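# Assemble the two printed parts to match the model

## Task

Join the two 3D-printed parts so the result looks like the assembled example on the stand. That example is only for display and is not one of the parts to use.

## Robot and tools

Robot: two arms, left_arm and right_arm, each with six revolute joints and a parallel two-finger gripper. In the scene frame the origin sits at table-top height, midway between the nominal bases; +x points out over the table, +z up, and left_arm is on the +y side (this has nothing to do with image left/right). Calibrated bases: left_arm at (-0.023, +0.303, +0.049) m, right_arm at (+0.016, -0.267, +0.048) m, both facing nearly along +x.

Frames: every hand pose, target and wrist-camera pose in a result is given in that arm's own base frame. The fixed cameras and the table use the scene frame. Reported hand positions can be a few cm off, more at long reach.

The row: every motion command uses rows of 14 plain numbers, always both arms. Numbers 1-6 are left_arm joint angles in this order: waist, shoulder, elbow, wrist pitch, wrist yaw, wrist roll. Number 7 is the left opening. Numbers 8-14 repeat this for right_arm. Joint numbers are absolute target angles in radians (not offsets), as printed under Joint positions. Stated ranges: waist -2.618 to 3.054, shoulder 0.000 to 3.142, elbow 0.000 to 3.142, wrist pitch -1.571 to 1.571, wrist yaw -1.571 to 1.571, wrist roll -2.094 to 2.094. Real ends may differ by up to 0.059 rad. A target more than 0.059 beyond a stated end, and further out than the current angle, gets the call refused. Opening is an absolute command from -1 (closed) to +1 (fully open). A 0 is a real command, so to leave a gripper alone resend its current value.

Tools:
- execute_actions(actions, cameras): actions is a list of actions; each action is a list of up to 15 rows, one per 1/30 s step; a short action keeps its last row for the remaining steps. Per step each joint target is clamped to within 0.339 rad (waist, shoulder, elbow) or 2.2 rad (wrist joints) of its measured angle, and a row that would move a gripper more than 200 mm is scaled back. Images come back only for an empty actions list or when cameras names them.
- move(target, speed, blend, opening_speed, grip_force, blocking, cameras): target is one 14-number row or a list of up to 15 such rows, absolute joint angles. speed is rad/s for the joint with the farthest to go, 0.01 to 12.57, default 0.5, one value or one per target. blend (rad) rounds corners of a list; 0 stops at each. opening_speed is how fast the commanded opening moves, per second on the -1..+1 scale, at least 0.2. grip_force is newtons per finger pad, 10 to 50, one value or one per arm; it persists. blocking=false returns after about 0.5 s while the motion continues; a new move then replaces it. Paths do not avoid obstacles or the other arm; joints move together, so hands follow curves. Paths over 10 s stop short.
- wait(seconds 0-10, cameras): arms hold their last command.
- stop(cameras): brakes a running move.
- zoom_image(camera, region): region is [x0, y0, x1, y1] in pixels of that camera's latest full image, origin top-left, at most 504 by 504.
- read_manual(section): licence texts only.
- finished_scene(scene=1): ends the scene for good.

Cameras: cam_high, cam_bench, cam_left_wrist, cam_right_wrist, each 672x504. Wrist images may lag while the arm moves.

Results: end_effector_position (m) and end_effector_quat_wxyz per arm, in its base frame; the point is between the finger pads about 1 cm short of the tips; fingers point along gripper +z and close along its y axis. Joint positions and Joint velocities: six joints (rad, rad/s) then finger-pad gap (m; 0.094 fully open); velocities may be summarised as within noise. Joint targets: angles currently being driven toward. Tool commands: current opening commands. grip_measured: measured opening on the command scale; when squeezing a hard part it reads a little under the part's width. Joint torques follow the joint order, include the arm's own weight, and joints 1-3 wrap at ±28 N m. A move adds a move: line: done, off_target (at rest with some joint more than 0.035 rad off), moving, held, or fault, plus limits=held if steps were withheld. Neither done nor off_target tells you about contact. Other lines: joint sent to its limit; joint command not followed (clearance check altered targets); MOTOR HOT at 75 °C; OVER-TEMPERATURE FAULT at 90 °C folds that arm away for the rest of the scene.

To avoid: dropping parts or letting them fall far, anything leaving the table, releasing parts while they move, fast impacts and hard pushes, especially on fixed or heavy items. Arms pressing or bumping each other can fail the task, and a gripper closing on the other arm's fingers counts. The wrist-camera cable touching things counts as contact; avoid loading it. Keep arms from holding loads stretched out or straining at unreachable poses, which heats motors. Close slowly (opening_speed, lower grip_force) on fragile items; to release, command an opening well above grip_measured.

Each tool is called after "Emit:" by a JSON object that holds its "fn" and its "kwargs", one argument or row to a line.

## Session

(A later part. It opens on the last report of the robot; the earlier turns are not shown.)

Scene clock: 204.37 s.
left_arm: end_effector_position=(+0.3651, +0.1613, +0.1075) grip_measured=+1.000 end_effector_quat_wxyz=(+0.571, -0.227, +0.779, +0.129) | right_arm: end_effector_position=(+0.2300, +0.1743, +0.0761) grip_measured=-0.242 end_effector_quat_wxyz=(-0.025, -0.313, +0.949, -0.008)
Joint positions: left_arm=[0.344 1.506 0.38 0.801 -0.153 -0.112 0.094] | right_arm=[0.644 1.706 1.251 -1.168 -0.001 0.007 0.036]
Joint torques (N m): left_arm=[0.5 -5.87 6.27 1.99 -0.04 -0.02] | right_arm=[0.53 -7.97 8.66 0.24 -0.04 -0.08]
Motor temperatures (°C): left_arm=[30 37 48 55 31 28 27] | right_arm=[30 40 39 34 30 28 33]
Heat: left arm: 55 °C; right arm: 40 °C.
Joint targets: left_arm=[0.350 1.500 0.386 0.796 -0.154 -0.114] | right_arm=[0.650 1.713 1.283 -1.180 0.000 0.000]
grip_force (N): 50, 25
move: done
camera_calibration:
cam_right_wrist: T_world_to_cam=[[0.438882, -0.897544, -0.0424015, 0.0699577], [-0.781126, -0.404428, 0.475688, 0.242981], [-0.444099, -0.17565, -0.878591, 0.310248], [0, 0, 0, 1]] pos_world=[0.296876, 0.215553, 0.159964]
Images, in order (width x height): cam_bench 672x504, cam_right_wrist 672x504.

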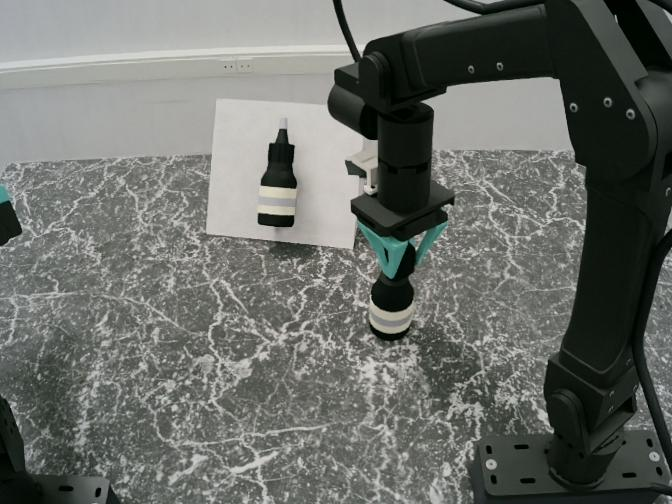

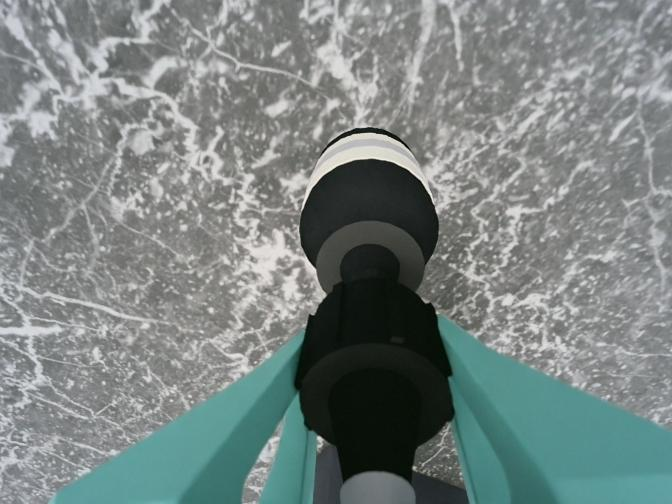

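Emit:
{"fn": "move", "kwargs": {
  "target": [
    [0.35,1.5,0.386,0.796,-0.154,-0.114,1,0.633,1.706,1.35,-1.21,0,0,-0.3],
    [0.35,1.5,0.386,0.796,-0.154,-0.114,1,0.633,1.706,1.27,-1.122,0,0,-0.3]
  ],
  "speed": 0.15,
  "cameras": ["cam_right_wrist","cam_bench"]
}}

Emit:
{"fn": "zoom_image", "kwargs": {
  "camera": "cam_bench",
  "region": [340, 220, 440, 300]
}}

Scene clock: 221.43 s.
left_arm: end_effector_position=(+0.3651, +0.1613, +0.1075) grip_measured=+1.000 end_effector_quat_wxyz=(+0.571, -0.227, +0.779, +0.129) | right_arm: end_effector_position=(+0.2423, +0.1813, +0.0815) grip_measured=-0.242 end_effector_quat_wxyz=(-0.002, -0.310, +0.951, +0.000)
Joint positions: left_arm=[0.344 1.506 0.38 0.801 -0.153 -0.112 0.094] | right_arm=[0.638 1.708 1.276 -1.143 -0.001 0.007 0.036]
Joint torques (N m): left_arm=[0.5 -5.86 6.27 1.98 -0.04 -0.02] | right_arm=[-0.47 -8.92 5.53 0.73 -0.03 -0.09]
Motor temperatures (°C): left_arm=[30 37 48 55 31 28 27] | right_arm=[29 39 40 34 30 28 33]
Heat: left arm: 55 °C; right arm: 40 °C.
Joint targets: left_arm=[0.350 1.500 0.386 0.796 -0.154 -0.114] | right_arm=[0.633 1.706 1.270 -1.122 0.000 0.000]
grip_force (N): 50, 25
move: done
camera_calibration:
cam_right_wrist: T_world_to_cam=[[0.435231, -0.898836, -0.0516444, 0.0728915], [-0.801542, -0.412966, 0.432423, 0.262918], [-0.410005, -0.146809, -0.900191, 0.310009], [0, 0, 0, 1]] pos_world=[0.306121, 0.219606, 0.16914]
Images, in order (width x height): cam_bench 672x504, cam_right_wrist 672x504.

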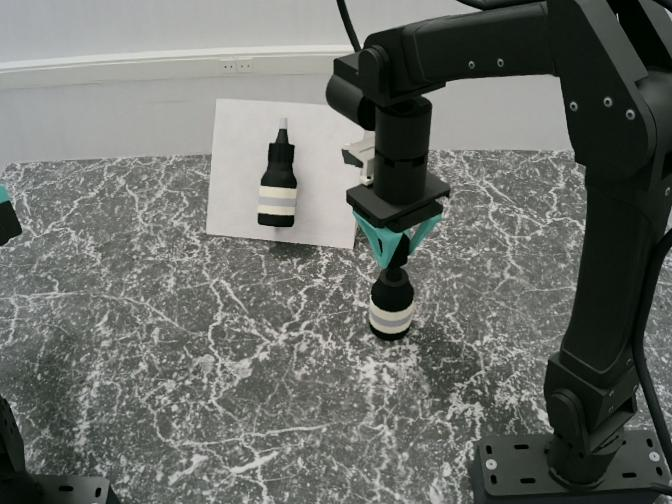

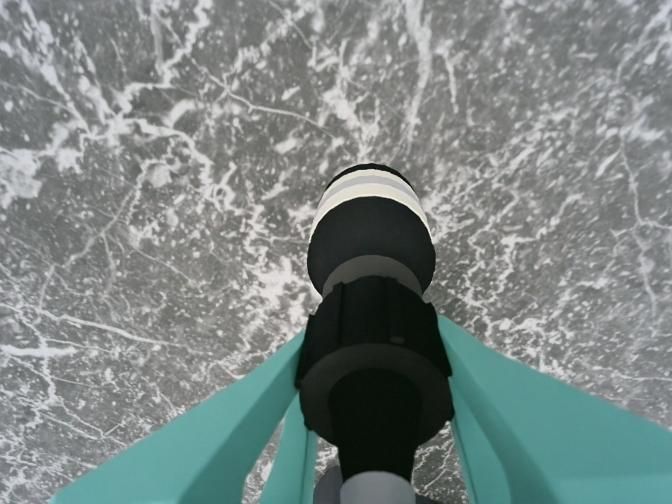

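Scaled by 5.040 from the camera's 672x504 image, which has a finer 960x720 frame.

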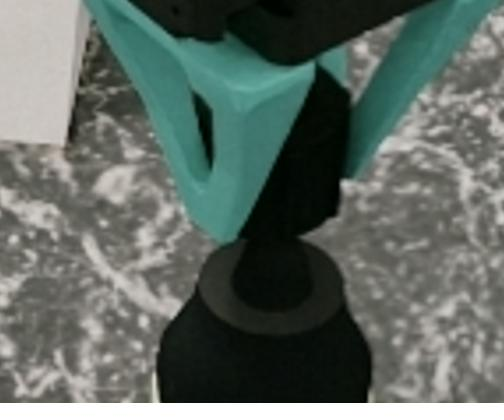

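Emit:
{"fn": "zoom_image", "kwargs": {
  "camera": "cam_bench",
  "region": [370, 225, 420, 290]
}}

Emit:
{"fn": "zoom_image", "kwargs": {
  "camera": "cam_right_wrist",
  "region": [280, 150, 470, 470]
}}

Emit:
{"fn": "execute_actions", "kwargs": {
  "actions": [],
  "cameras": ["cam_high"]
}}

Emit:
{"fn": "zoom_image", "kwargs": {
  "camera": "cam_high",
  "region": [290, 170, 360, 240]
}}

Scaled by 7.754 from the camera's 672x504 image, which has a finer 960x720 frame.

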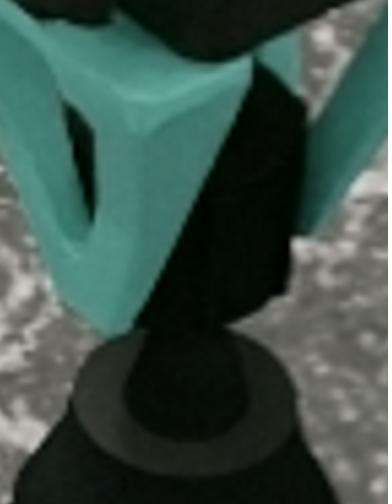

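Scaled by 1.575 from the camera's 672x504 image, which has a finer 960x720 frame.

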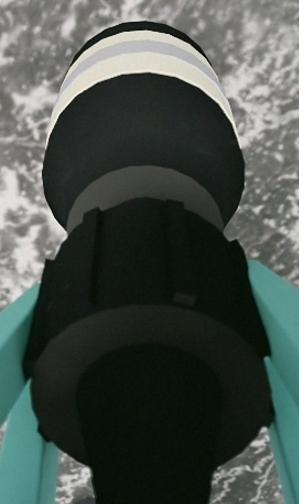

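Scene clock: 235.97 s.
left_arm: end_effector_position=(+0.3651, +0.1613, +0.1075) grip_measured=+1.000 end_effector_quat_wxyz=(+0.571, -0.227, +0.779, +0.129) | right_arm: end_effector_position=(+0.2424, +0.1814, +0.0815) grip_measured=-0.242 end_effector_quat_wxyz=(-0.002, -0.310, +0.951, +0.000)
Joint positions: left_arm=[0.344 1.506 0.38 0.801 -0.153 -0.112 0.094] | right_arm=[0.638 1.708 1.276 -1.142 -0.001 0.007 0.036]
Joint velocities: within noise
Joint torques (N m): left_arm=[0.49 -5.87 6.27 1.98 -0.04 -0.02] | right_arm=[-0.5 -8.91 5.52 0.74 -0.03 -0.11]
Motor temperatures (°C): left_arm=[30 37 48 55 31 28 27] | right_arm=[29 40 39 34 30 28 33]
Heat: left arm: 55 °C; right arm: 40 °C.
Joint targets: left_arm=[0.350 1.500 0.386 0.796 -0.154 -0.114] | right_arm=[0.633 1.706 1.270 -1.122 0.000 0.000]
Tool commands: left_gripper/opening=+1.0 right_gripper/opening=-0.3
grip_force (N): 50, 25
Images, in order (width x height): cam_high 672x504.

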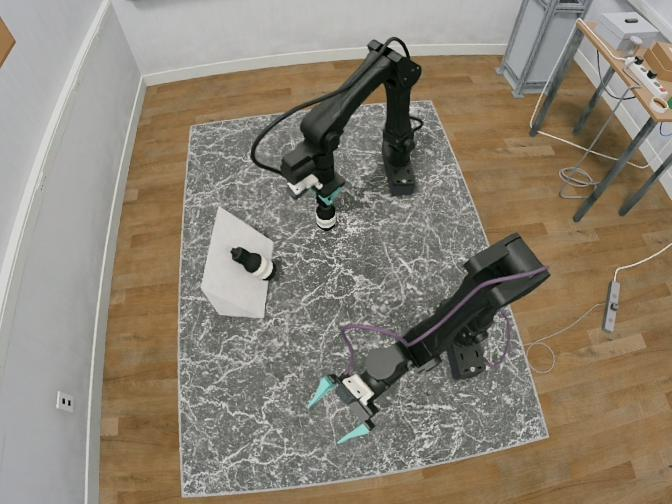

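Scaled by 7.200 from the camera's 672x504 image, which has a finer 960x720 frame.

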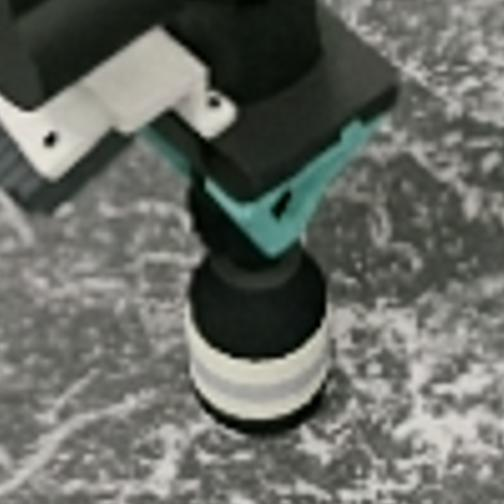

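Emit:
{"fn": "move", "kwargs": {
  "target": [
    [0.0,1.387,0.208,0.879,0,0,1,0.633,1.706,1.27,-1.122,0,0,-0.3],
    [-0.9,1.387,0.208,0.879,0,0,1,0.633,1.706,1.27,-1.122,0,0,-0.3]
  ],
  "speed": 0.5,
  "cameras": ["cam_left_wrist","cam_high"]
}}

Emit:
{"fn": "zoom_image", "kwargs": {
  "camera": "cam_left_wrist",
  "region": [220, 50, 470, 300]
}}

Scene clock: 273.07 s.
left_arm: end_effector_position=(+0.2278, -0.2803, +0.0928) grip_measured=+1.000 end_effector_quat_wxyz=(+0.525, +0.351, +0.735, -0.248) | right_arm: end_effector_position=(+0.2424, +0.1814, +0.0815) grip_measured=-0.242 end_effector_quat_wxyz=(-0.002, -0.310, +0.951, +0.000)
Joint positions: left_arm=[-0.895 1.405 0.22 0.854 -0.008 0.002 0.094] | right_arm=[0.638 1.708 1.276 -1.142 -0.001 0.007 0.036]
Joint torques (N m): left_arm=[-0.39 -5.67 4.78 2.28 0.07 -0.02] | right_arm=[-0.49 -8.87 5.53 0.74 -0.04 -0.08]
Motor temperatures (°C): left_arm=[30 37 47 56 30 28 27] | right_arm=[29 40 38 33 30 28 33]
Heat: left arm: 56 °C; right arm: 40 °C.
Joint targets: left_arm=[-0.900 1.387 0.208 0.879 0.000 0.000] | right_arm=[0.633 1.706 1.270 -1.122 0.000 0.000]
grip_force (N): 50, 25
move: done
camera_calibration:
cam_left_wrist: T_world_to_cam=[[-0.762371, -0.617097, -0.194888, 0.0285269], [-0.33774, 0.636294, -0.693586, 0.350611], [0.552017, -0.462948, -0.69351, -0.0793284], [0, 0, 0, 1]] pos_world=[0.183954, -0.242213, 0.193724]
Images, in order (width x height): cam_high 672x504, cam_left_wrist 672x504.

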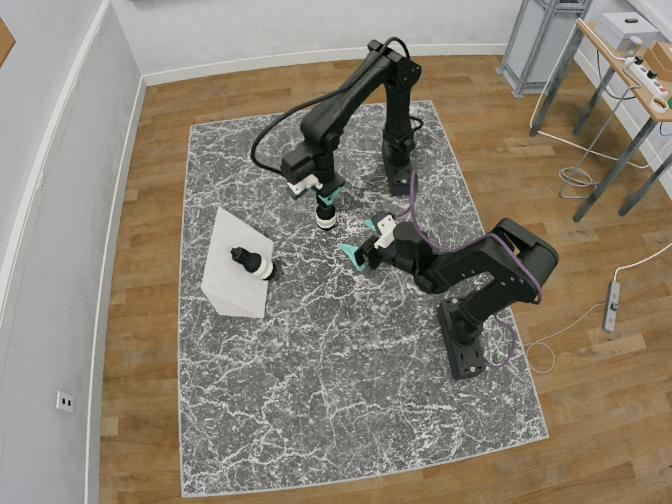

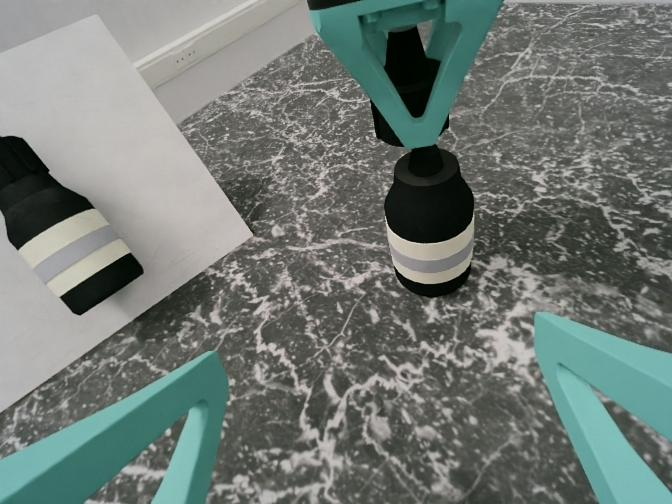

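Scaled by 2.016 from the camera's 672x504 image, which has a finer 960x720 frame.

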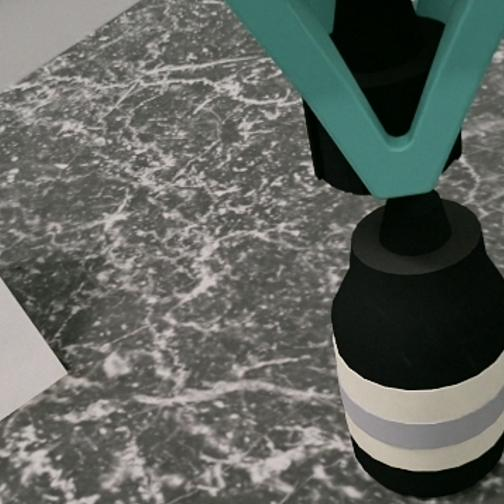

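Emit:
{"fn": "move", "kwargs": {
  "target": [
    [-0.9,1.387,0.208,0.879,0,0,1,0.633,1.62,1.33,-1.22,0,0,-0.3],
    [-0.9,1.387,0.208,0.879,0,0,1,0.633,1.6775,1.283,-1.168,0,0,-0.3]
  ],
  "speed": 0.15,
  "cameras": ["cam_left_wrist"]
}}

Emit:
{"fn": "zoom_image", "kwargs": {
  "camera": "cam_left_wrist",
  "region": [300, 50, 550, 300]
}}

Scene clock: 284.97 s.
left_arm: end_effector_position=(+0.2278, -0.2803, +0.0928) grip_measured=+1.000 end_effector_quat_wxyz=(+0.525, +0.351, +0.735, -0.248) | right_arm: end_effector_position=(+0.2368, +0.1772, +0.0935) grip_measured=-0.242 end_effector_quat_wxyz=(-0.003, -0.310, +0.951, +0.000)
Joint positions: left_arm=[-0.895 1.405 0.22 0.854 -0.008 0.002 0.094] | right_arm=[0.638 1.676 1.288 -1.188 -0.001 0.007 0.036]
Joint torques (N m): left_arm=[-0.39 -5.65 4.78 2.28 0.07 -0.02] | right_arm=[-0.5 -8.29 5.64 0.74 -0.04 -0.09]
Motor temperatures (°C): left_arm=[30 37 46 55 30 28 27] | right_arm=[29 40 38 32 30 28 33]
Heat: left arm: 55 °C; right arm: 40 °C.
Joint targets: left_arm=[-0.900 1.387 0.208 0.879 0.000 0.000] | right_arm=[0.633 1.677 1.283 -1.168 0.000 0.000]
grip_force (N): 50, 25
move: done
camera_calibration:
cam_left_wrist: T_world_to_cam=[[-0.762371, -0.617097, -0.194888, 0.0285269], [-0.33774, 0.636294, -0.693586, 0.350611], [0.552017, -0.462948, -0.69351, -0.0793284], [0, 0, 0, 1]] pos_world=[0.183954, -0.242213, 0.193724]
Images, in order (width x height): cam_left_wrist 672x504.

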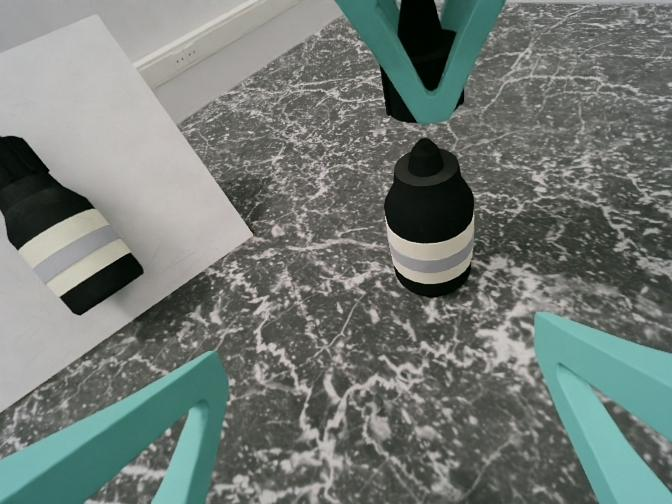

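Scaled by 2.016 from the camera's 672x504 image, which has a finer 960x720 frame.

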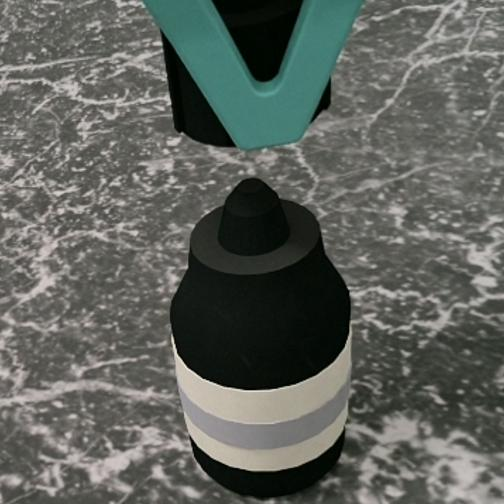

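Emit:
{"fn": "move", "kwargs": {
  "target": [-0.9,1.387,0.208,0.879,0,0,1,0.633,1.6775,1.227,-1.102,0,0,-0.3],
  "speed": 0.08,
  "cameras": ["cam_left_wrist","cam_bench","cam_right_wrist"]
}}

Emit:
{"fn": "zoom_image", "kwargs": {
  "camera": "cam_left_wrist",
  "region": [300, 50, 550, 300]
}}

Emit:
{"fn": "zoom_image", "kwargs": {
  "camera": "cam_bench",
  "region": [340, 220, 440, 300]
}}

Scene clock: 294.07 s.
left_arm: end_effector_position=(+0.2278, -0.2803, +0.0928) grip_measured=+1.000 end_effector_quat_wxyz=(+0.525, +0.351, +0.735, -0.248) | right_arm: end_effector_position=(+0.2371, +0.1774, +0.0800) grip_measured=-0.242 end_effector_quat_wxyz=(+0.003, -0.310, +0.951, +0.002)
Joint positions: left_arm=[-0.895 1.405 0.22 0.854 -0.008 0.002 0.094] | right_arm=[0.638 1.676 1.234 -1.123 -0.001 0.007 0.036]
Joint torques (N m): left_arm=[-0.39 -5.67 4.78 2.28 0.07 -0.02] | right_arm=[-0.47 -8.34 5.48 0.75 -0.03 -0.08]
Motor temperatures (°C): left_arm=[30 37 46 55 30 28 27] | right_arm=[29 40 38 32 30 28 33]
Heat: left arm: 55 °C; right arm: 40 °C.
Joint targets: left_arm=[-0.900 1.387 0.208 0.879 0.000 0.000] | right_arm=[0.633 1.677 1.227 -1.102 0.000 0.000]
grip_force (N): 50, 25
move: done
camera_calibration:
cam_left_wrist: T_world_to_cam=[[-0.762371, -0.617097, -0.194888, 0.0285269], [-0.33774, 0.636294, -0.693586, 0.350611], [0.552017, -0.462948, -0.69351, -0.0793284], [0, 0, 0, 1]] pos_world=[0.183954, -0.242213, 0.193724]
cam_right_wrist: T_world_to_cam=[[0.435638, -0.898537, -0.0534012, 0.0715735], [-0.804827, -0.415398, 0.423908, 0.259683], [-0.40308, -0.141692, -0.904129, 0.303691], [0, 0, 0, 1]] pos_world=[0.300231, 0.215214, 0.168317]
Images, in order (width x height): cam_bench 672x504, cam_left_wrist 672x504, cam_right_wrist 672x504.

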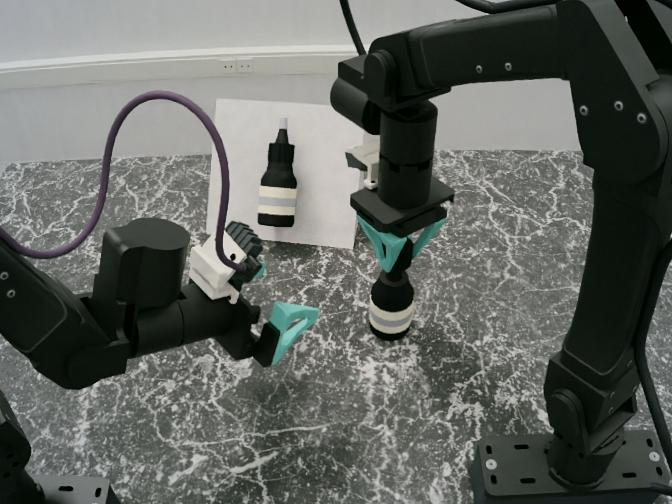

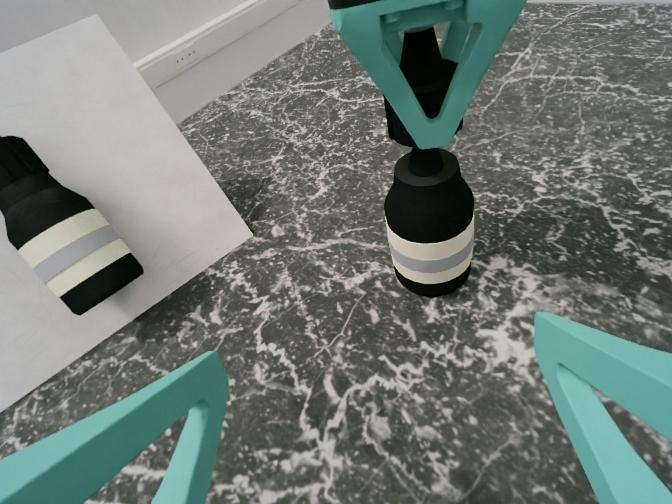

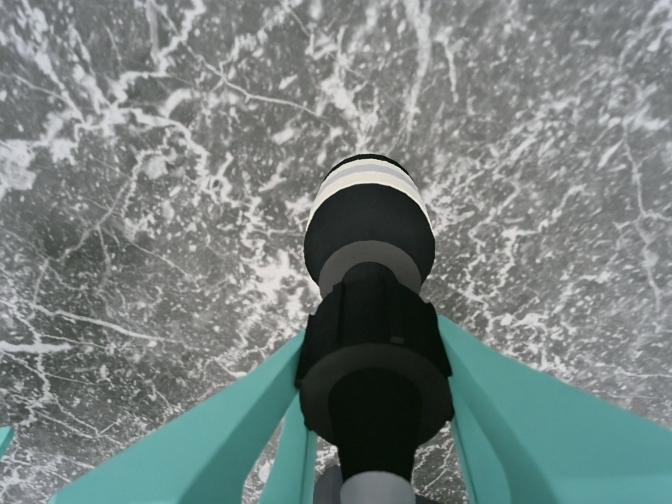

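Scaled by 2.016 from the camera's 672x504 image, which has a finer 960x720 frame.

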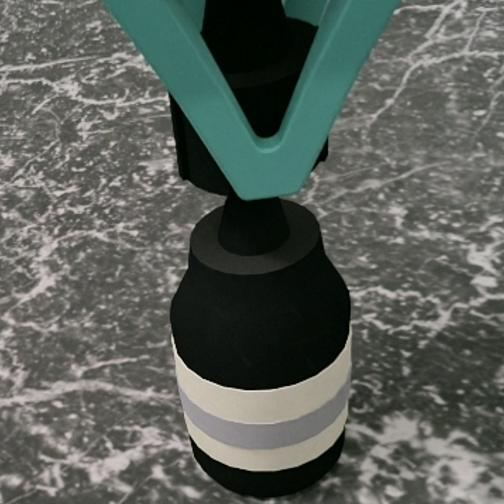

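Scaled by 5.040 from the camera's 672x504 image, which has a finer 960x720 frame.

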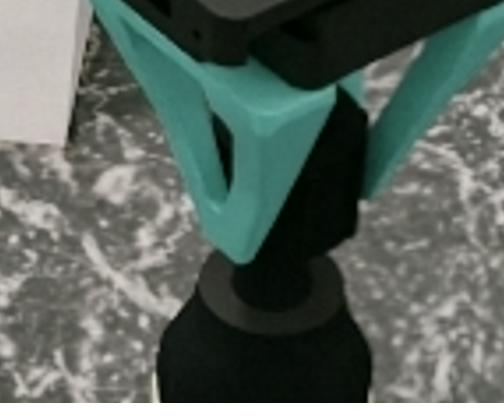

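Emit:
{"fn": "move", "kwargs": {
  "target": [-0.9,1.387,0.208,0.879,0,0,1,0.633,1.684,1.194,-1.067,0,0,-0.3],
  "speed": 0.08,
  "cameras": ["cam_left_wrist","cam_bench"]
}}

Emit:
{"fn": "zoom_image", "kwargs": {
  "camera": "cam_left_wrist",
  "region": [300, 50, 550, 300]
}}

Scene clock: 302.30 s.
left_arm: end_effector_position=(+0.2278, -0.2803, +0.0928) grip_measured=+1.000 end_effector_quat_wxyz=(+0.525, +0.351, +0.735, -0.248) | right_arm: end_effector_position=(+0.2361, +0.1767, +0.0719) grip_measured=-0.242 end_effector_quat_wxyz=(+0.004, -0.310, +0.951, +0.002)
Joint positions: left_arm=[-0.895 1.405 0.22 0.854 -0.008 0.002 0.094] | right_arm=[0.638 1.676 1.201 -1.088 -0.001 0.007 0.036]
Joint torques (N m): left_arm=[-0.39 -5.65 4.79 2.28 0.07 -0.02] | right_arm=[-0.51 -7.71 5.44 0.76 -0.04 -0.1]
Motor temperatures (°C): left_arm=[30 37 46 55 30 27 27] | right_arm=[29 40 38 32 30 28 33]
Heat: left arm: 55 °C; right arm: 40 °C.
Joint targets: left_arm=[-0.900 1.387 0.208 0.879 0.000 0.000] | right_arm=[0.633 1.684 1.194 -1.067 0.000 0.000]
grip_force (N): 50, 25
move: done
camera_calibration:
cam_left_wrist: T_world_to_cam=[[-0.762371, -0.617097, -0.194888, 0.0285269], [-0.33774, 0.636294, -0.693586, 0.350611], [0.552017, -0.462948, -0.69351, -0.0793284], [0, 0, 0, 1]] pos_world=[0.183954, -0.242213, 0.193724]
Images, in order (width x height): cam_bench 672x504, cam_left_wrist 672x504.

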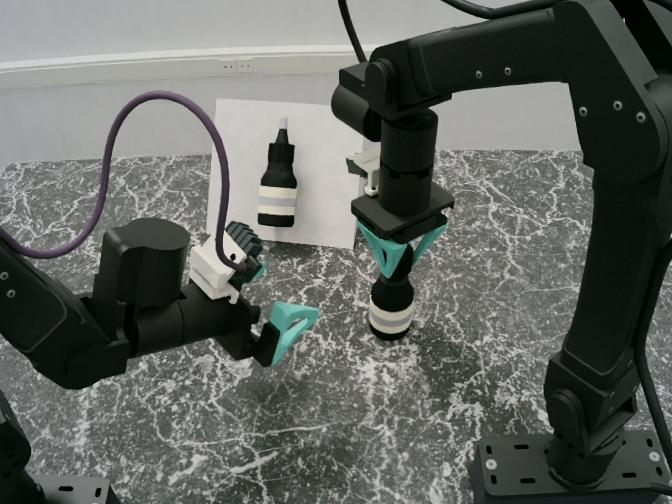

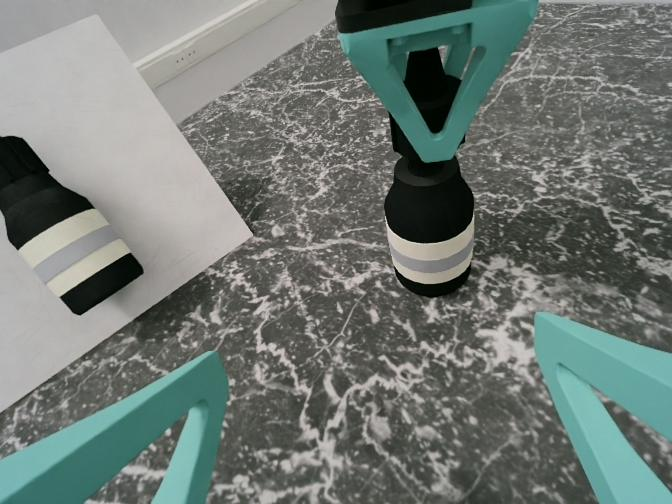

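Scaled by 2.016 from the camera's 672x504 image, which has a finer 960x720 frame.

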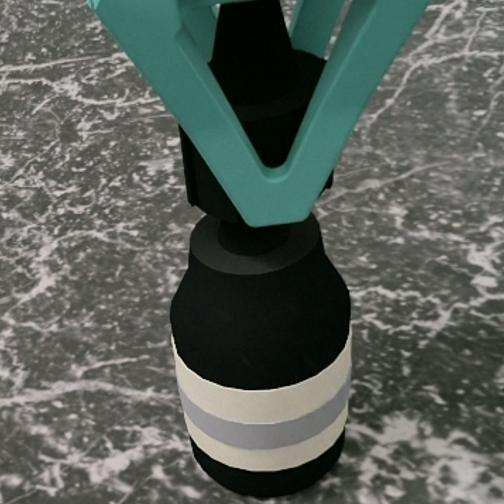

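Emit:
{"fn": "move", "kwargs": {
  "target": [-0.9,1.387,0.208,0.879,0,0,1,0.633,1.715,1.194,-1.055,0,0,-0.3],
  "speed": 0.08,
  "cameras": ["cam_left_wrist"]
}}

Emit:
{"fn": "zoom_image", "kwargs": {
  "camera": "cam_left_wrist",
  "region": [300, 50, 550, 300]
}}

Scene clock: 315.53 s.
left_arm: end_effector_position=(+0.2278, -0.2803, +0.0928) grip_measured=+1.000 end_effector_quat_wxyz=(+0.525, +0.351, +0.735, -0.248) | right_arm: end_effector_position=(+0.2370, +0.1774, +0.0623) grip_measured=-0.242 end_effector_quat_wxyz=(-0.007, -0.310, +0.951, -0.002)
Joint positions: left_arm=[-0.895 1.405 0.22 0.854 -0.008 0.002 0.094] | right_arm=[0.638 1.711 1.201 -1.076 -0.001 0.007 0.036]
Joint torques (N m): left_arm=[-0.39 -5.65 4.78 2.28 0.07 -0.02] | right_arm=[-0.51 -8.29 5.42 0.7 -0.03 -0.1]
Motor temperatures (°C): left_arm=[30 36 45 55 30 27 27] | right_arm=[29 40 38 32 30 28 33]
Heat: left arm: 55 °C; right arm: 40 °C.
Joint targets: left_arm=[-0.900 1.387 0.208 0.879 0.000 0.000] | right_arm=[0.633 1.715 1.194 -1.055 0.000 0.000]
grip_force (N): 50, 25
move: done
camera_calibration:
cam_left_wrist: T_world_to_cam=[[-0.762371, -0.617097, -0.194888, 0.0285269], [-0.33774, 0.636294, -0.693586, 0.350611], [0.552017, -0.462948, -0.69351, -0.0793284], [0, 0, 0, 1]] pos_world=[0.183954, -0.242213, 0.193724]
Images, in order (width x height): cam_left_wrist 672x504.

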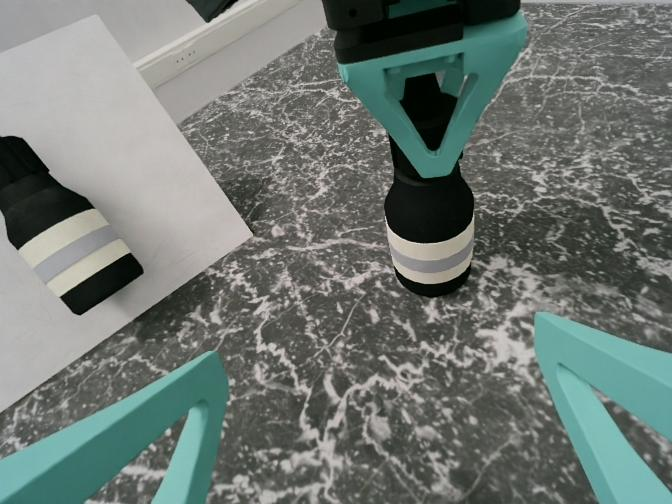

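Scaled by 2.016 from the camera's 672x504 image, which has a finer 960x720 frame.

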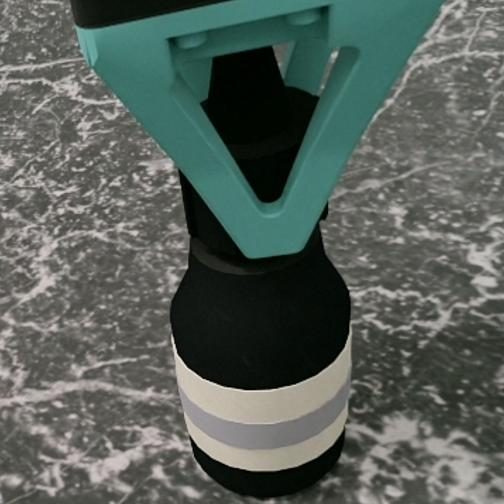

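Emit:
{"fn": "move", "kwargs": {
  "target": [-0.9,1.387,0.208,0.879,0,0,1,0.633,1.715,1.178,-1.03,0,0,-0.3],
  "speed": 0.05,
  "cameras": ["cam_left_wrist"]
}}

Emit:
{"fn": "zoom_image", "kwargs": {
  "camera": "cam_left_wrist",
  "region": [300, 50, 550, 300]
}}

Scene clock: 320.73 s.
left_arm: end_effector_position=(+0.2278, -0.2803, +0.0928) grip_measured=+1.000 end_effector_quat_wxyz=(+0.525, +0.351, +0.735, -0.248) | right_arm: end_effector_position=(+0.2380, +0.1781, +0.0585) grip_measured=-0.242 end_effector_quat_wxyz=(-0.003, -0.310, +0.951, +0.000)
Joint positions: left_arm=[-0.895 1.405 0.22 0.854 -0.008 0.002 0.094] | right_arm=[0.638 1.711 1.185 -1.051 -0.001 0.007 0.036]
Joint torques (N m): left_arm=[-0.39 -5.67 4.79 2.28 0.07 -0.02] | right_arm=[-0.49 -8.28 5.33 0.72 -0.03 -0.08]
Motor temperatures (°C): left_arm=[30 36 45 55 30 27 27] | right_arm=[29 40 38 32 30 28 33]
Heat: left arm: 55 °C; right arm: 40 °C.
Joint targets: left_arm=[-0.900 1.387 0.208 0.879 0.000 0.000] | right_arm=[0.633 1.715 1.178 -1.030 0.000 0.000]
grip_force (N): 50, 25
move: done
camera_calibration:
cam_left_wrist: T_world_to_cam=[[-0.762371, -0.617097, -0.194888, 0.0285269], [-0.33774, 0.636294, -0.693586, 0.350611], [0.552017, -0.462948, -0.69351, -0.0793284], [0, 0, 0, 1]] pos_world=[0.183954, -0.242213, 0.193724]
Images, in order (width x height): cam_left_wrist 672x504.

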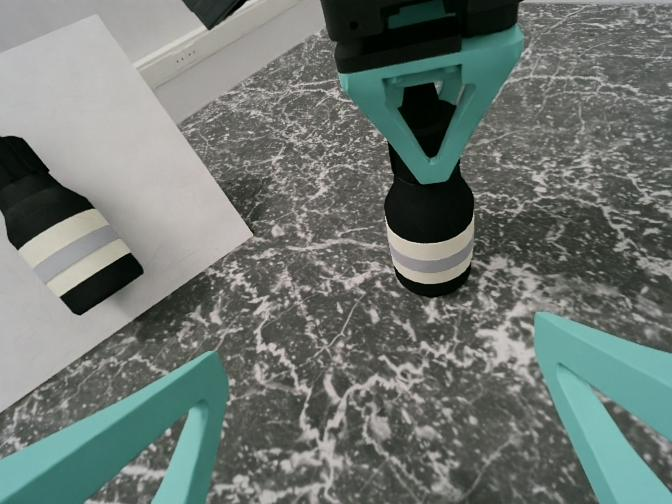

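Scaled by 2.016 from the camera's 672x504 image, which has a finer 960x720 frame.

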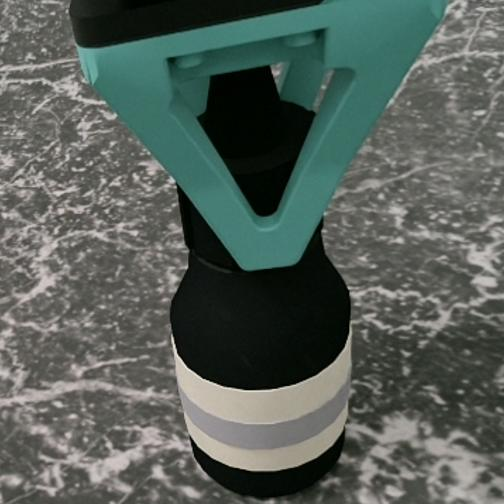

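Emit:
{"fn": "move", "kwargs": {
  "target": [-0.9,1.387,0.208,0.879,0,0,1,0.633,1.715,1.163,-1.01,0,0,-0.3],
  "speed": 0.04,
  "cameras": ["cam_left_wrist"]
}}

Emit:
{"fn": "zoom_image", "kwargs": {
  "camera": "cam_left_wrist",
  "region": [350, 100, 500, 250]
}}

Scene clock: 324.83 s.
left_arm: end_effector_position=(+0.2278, -0.2803, +0.0928) grip_measured=+1.000 end_effector_quat_wxyz=(+0.525, +0.351, +0.735, -0.248) | right_arm: end_effector_position=(+0.2376, +0.1778, +0.0559) grip_measured=-0.242 end_effector_quat_wxyz=(-0.002, -0.310, +0.951, +0.000)
Joint positions: left_arm=[-0.895 1.405 0.22 0.854 -0.008 0.002 0.094] | right_arm=[0.638 1.711 1.175 -1.039 -0.001 0.007 0.036]
Joint torques (N m): left_arm=[-0.39 -5.67 4.78 2.28 0.07 -0.02] | right_arm=[-0.49 -8.25 5.03 0.84 -0.05 -0.09]
Motor temperatures (°C): left_arm=[30 36 45 55 30 27 27] | right_arm=[29 40 38 32 30 28 33]
Heat: left arm: 55 °C; right arm: 40 °C.
Joint targets: left_arm=[-0.900 1.387 0.208 0.879 0.000 0.000] | right_arm=[0.633 1.715 1.163 -1.010 0.000 0.000]
grip_force (N): 50, 25
move: done
camera_calibration:
cam_left_wrist: T_world_to_cam=[[-0.762371, -0.617097, -0.194888, 0.0285269], [-0.33774, 0.636294, -0.693586, 0.350611], [0.552017, -0.462948, -0.69351, -0.0793284], [0, 0, 0, 1]] pos_world=[0.183954, -0.242213, 0.193724]
Images, in order (width x height): cam_left_wrist 672x504.

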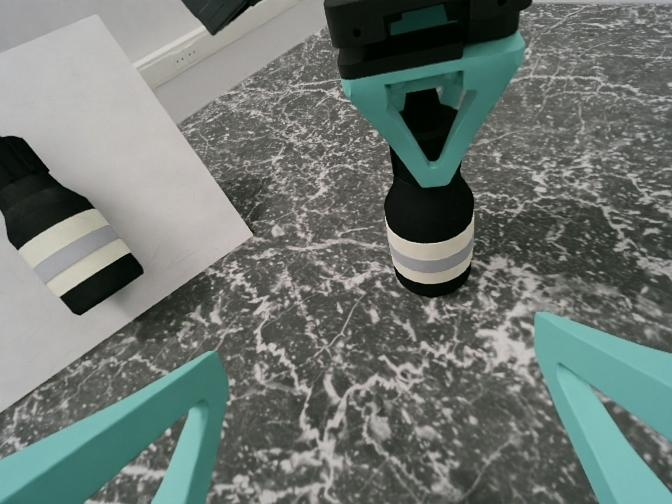

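Scaled by 3.360 from the camera's 672x504 image, which has a finer 960x720 frame.

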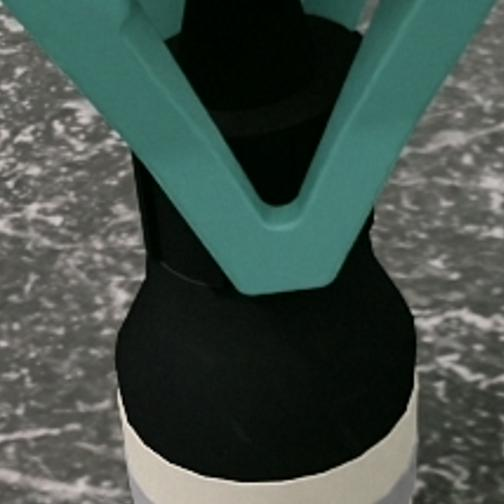

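Emit:
{"fn": "move", "kwargs": {
  "target": [-0.9,1.387,0.208,0.879,0,0,1,0.633,1.715,1.12,-0.99,0,0,-0.3],
  "speed": 0.05,
  "cameras": ["cam_left_wrist"]
}}

Emit:
{"fn": "zoom_image", "kwargs": {
  "camera": "cam_left_wrist",
  "region": [350, 100, 500, 250]
}}

Scene clock: 330.67 s.
left_arm: end_effector_position=(+0.2278, -0.2803, +0.0928) grip_measured=+1.000 end_effector_quat_wxyz=(+0.525, +0.351, +0.735, -0.248) | right_arm: end_effector_position=(+0.2370, +0.1774, +0.0548) grip_measured=-0.242 end_effector_quat_wxyz=(+0.003, -0.310, +0.951, +0.002)
Joint positions: left_arm=[-0.895 1.405 0.22 0.854 -0.008 0.002 0.094] | right_arm=[0.638 1.7 1.157 -1.022 -0.001 0.007 0.036]
Joint torques (N m): left_arm=[-0.39 -5.65 4.78 2.28 0.07 -0.02] | right_arm=[-0.5 -7.17 2.99 0.9 -0.03 -0.1]
Motor temperatures (°C): left_arm=[30 36 45 55 30 27 27] | right_arm=[29 40 37 32 30 28 33]
Heat: left arm: 55 °C; right arm: 40 °C.
Joint targets: left_arm=[-0.900 1.387 0.208 0.879 0.000 0.000] | right_arm=[0.633 1.715 1.120 -0.990 0.000 0.000]
grip_force (N): 50, 25
move: off_target (right_arm); right_arm: the elbow is farthest, 0.037 rad from its target
camera_calibration:
cam_left_wrist: T_world_to_cam=[[-0.762371, -0.617097, -0.194888, 0.0285269], [-0.33774, 0.636294, -0.693586, 0.350611], [0.552017, -0.462948, -0.69351, -0.0793284], [0, 0, 0, 1]] pos_world=[0.183954, -0.242213, 0.193724]
Images, in order (width x height): cam_left_wrist 672x504.

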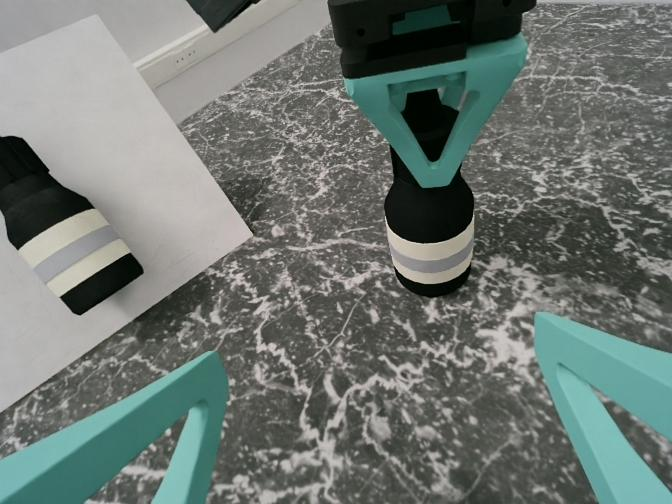

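Scaled by 3.360 from the camera's 672x504 image, which has a finer 960x720 frame.

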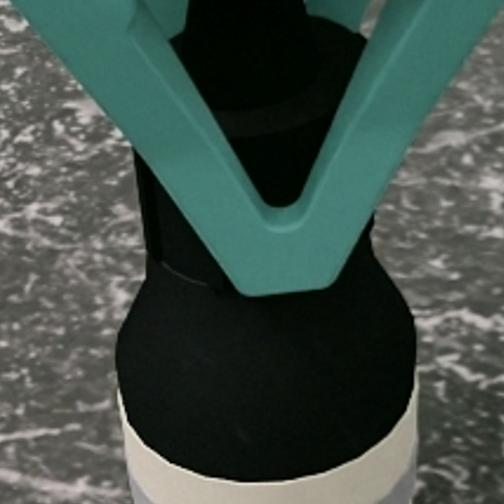

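Emit:
{"fn": "move", "kwargs": {
  "target": [
    [-0.9,1.387,0.208,0.879,0,0,1,0.638,1.703,1.16,-1.02,0,0,-0.3],
    [-0.9,1.387,0.208,0.879,0,0,1,0.638,1.703,1.16,-1.02,0,0,0.6]
  ],
  "speed": 0.05,
  "opening_speed": 0.3,
  "cameras": ["cam_left_wrist","cam_bench"]
}}

Emit:
{"fn": "zoom_image", "kwargs": {
  "camera": "cam_left_wrist",
  "region": [350, 100, 500, 250]
}}

Scene clock: 341.40 s.
left_arm: end_effector_position=(+0.2278, -0.2803, +0.0928) grip_measured=+1.000 end_effector_quat_wxyz=(+0.525, +0.351, +0.735, -0.248) | right_arm: end_effector_position=(+0.2371, +0.1774, +0.0550) grip_measured=+0.598 end_effector_quat_wxyz=(+0.003, -0.310, +0.951, +0.002)
Joint positions: left_arm=[-0.895 1.405 0.22 0.854 -0.008 0.002 0.094] | right_arm=[0.638 1.699 1.157 -1.022 -0.001 0.007 0.075]
Joint torques (N m): left_arm=[-0.39 -5.65 4.78 2.28 0.07 -0.02] | right_arm=[-0.02 -8.18 6.17 0.53 -0.04 -0.1]
Motor temperatures (°C): left_arm=[30 36 45 56 30 27 27] | right_arm=[29 39 37 32 30 28 33]
Heat: left arm: 56 °C; right arm: 39 °C.
Joint targets: left_arm=[-0.900 1.387 0.208 0.879 0.000 0.000] | right_arm=[0.638 1.703 1.160 -1.020 0.000 0.000]
grip_force (N): 50, 25
move: done
camera_calibration:
cam_left_wrist: T_world_to_cam=[[-0.762371, -0.617097, -0.194888, 0.0285269], [-0.33774, 0.636294, -0.693586, 0.350611], [0.552017, -0.462948, -0.69351, -0.0793284], [0, 0, 0, 1]] pos_world=[0.183954, -0.242213, 0.193724]
Images, in order (width x height): cam_bench 672x504, cam_left_wrist 672x504.

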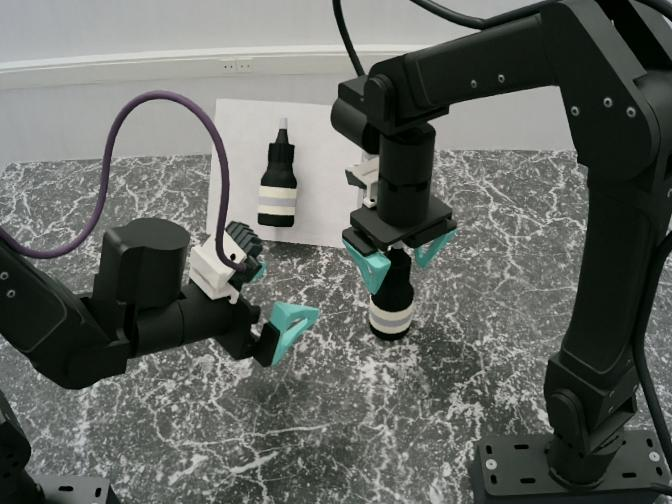

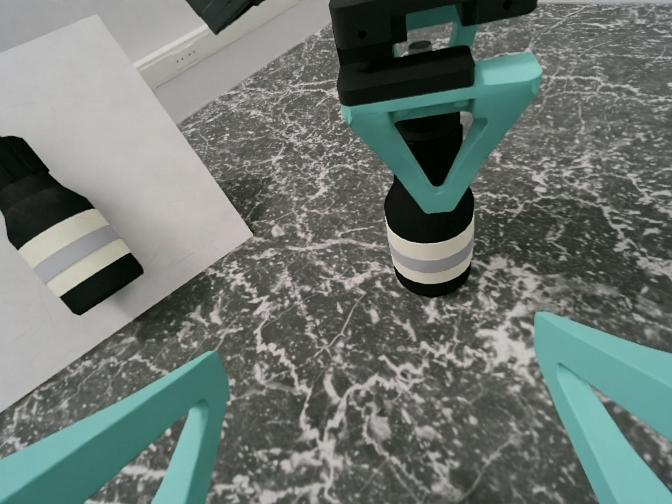

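Scaled by 3.360 from the camera's 672x504 image, which has a finer 960x720 frame.

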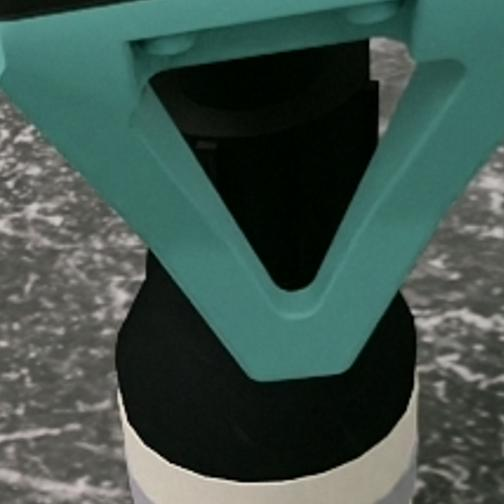

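Emit:
{"fn": "move", "kwargs": {
  "target": [
    [-0.9,1.387,0.208,0.879,0,0,1,0.638,1.6775,1.29,-1.175,0,0,0.6],
    [-0.9,1.387,0.208,0.879,0,0,1,0.638,1.6716,1.548,-1.447,0,0,0.6],
    [-0.9,1.387,0.208,0.879,0,0,1,0.2,1.6716,1.548,-1.447,0,0,0.6]
  ],
  "speed": [0.1,0.2,0.4],
  "cameras": ["cam_left_wrist","cam_bench"]
}}

Emit:
{"fn": "zoom_image", "kwargs": {
  "camera": "cam_left_wrist",
  "region": [350, 50, 550, 300]
}}

Emit:
{"fn": "zoom_image", "kwargs": {
  "camera": "cam_bench",
  "region": [340, 220, 440, 350]
}}

Scene clock: 353.70 s.
left_arm: end_effector_position=(+0.2278, -0.2803, +0.0928) grip_measured=+1.000 end_effector_quat_wxyz=(+0.525, +0.351, +0.735, -0.248) | right_arm: end_effector_position=(+0.2874, +0.0592, +0.1445) grip_measured=+0.598 end_effector_quat_wxyz=(-0.024, -0.096, +0.995, -0.002)
Joint positions: left_arm=[-0.895 1.405 0.22 0.854 -0.008 0.002 0.094] | right_arm=[0.199 1.699 1.516 -1.435 -0.001 0.007 0.075]
Joint torques (N m): left_arm=[-0.39 -5.65 4.78 2.28 0.07 -0.02] | right_arm=[0.1 -11.12 8.75 0.28 -0.04 -0.08]
Motor temperatures (°C): left_arm=[30 36 45 56 30 27 27] | right_arm=[29 40 38 31 30 28 32]
Heat: left arm: 56 °C; right arm: 40 °C.
Joint targets: left_arm=[-0.900 1.387 0.208 0.879 0.000 0.000] | right_arm=[0.200 1.672 1.548 -1.447 0.000 0.000]
grip_force (N): 50, 25
move: done
camera_calibration:
cam_left_wrist: T_world_to_cam=[[-0.762371, -0.617097, -0.194888, 0.0285269], [-0.33774, 0.636294, -0.693586, 0.350611], [0.552017, -0.462948, -0.69351, -0.0793284], [0, 0, 0, 1]] pos_world=[0.183954, -0.242213, 0.193724]
Images, in order (width x height): cam_bench 672x504, cam_left_wrist 672x504.

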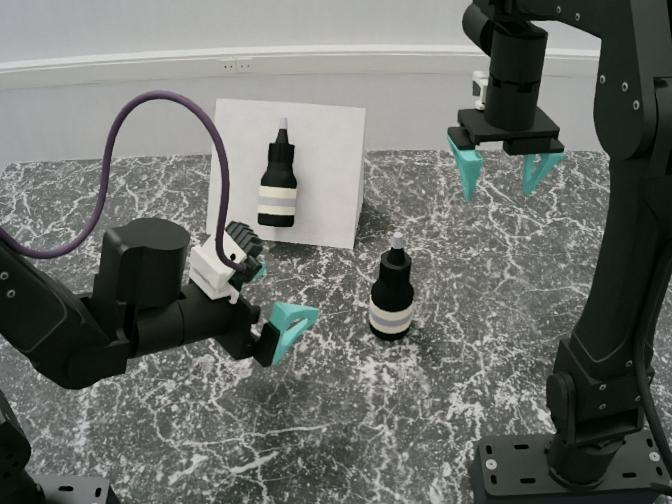

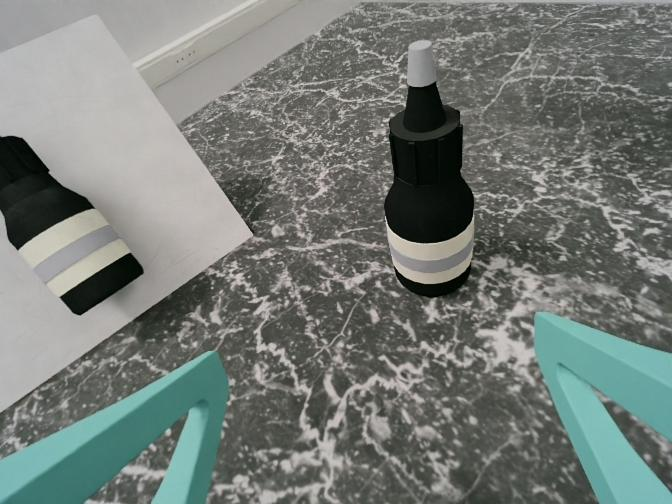

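Scaled by 2.016 from the camera's 672x504 image, which has a finer 960x720 frame.

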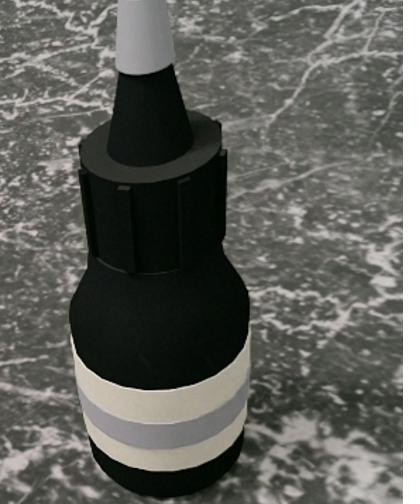

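Scaled by 3.877 from the camera's 672x504 image, which has a finer 960x720 frame.

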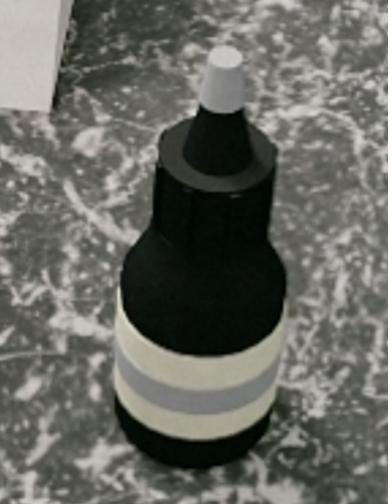

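Emit:
{"fn": "finished_scene", "kwargs": {

}}

The scene is finished: the task was done.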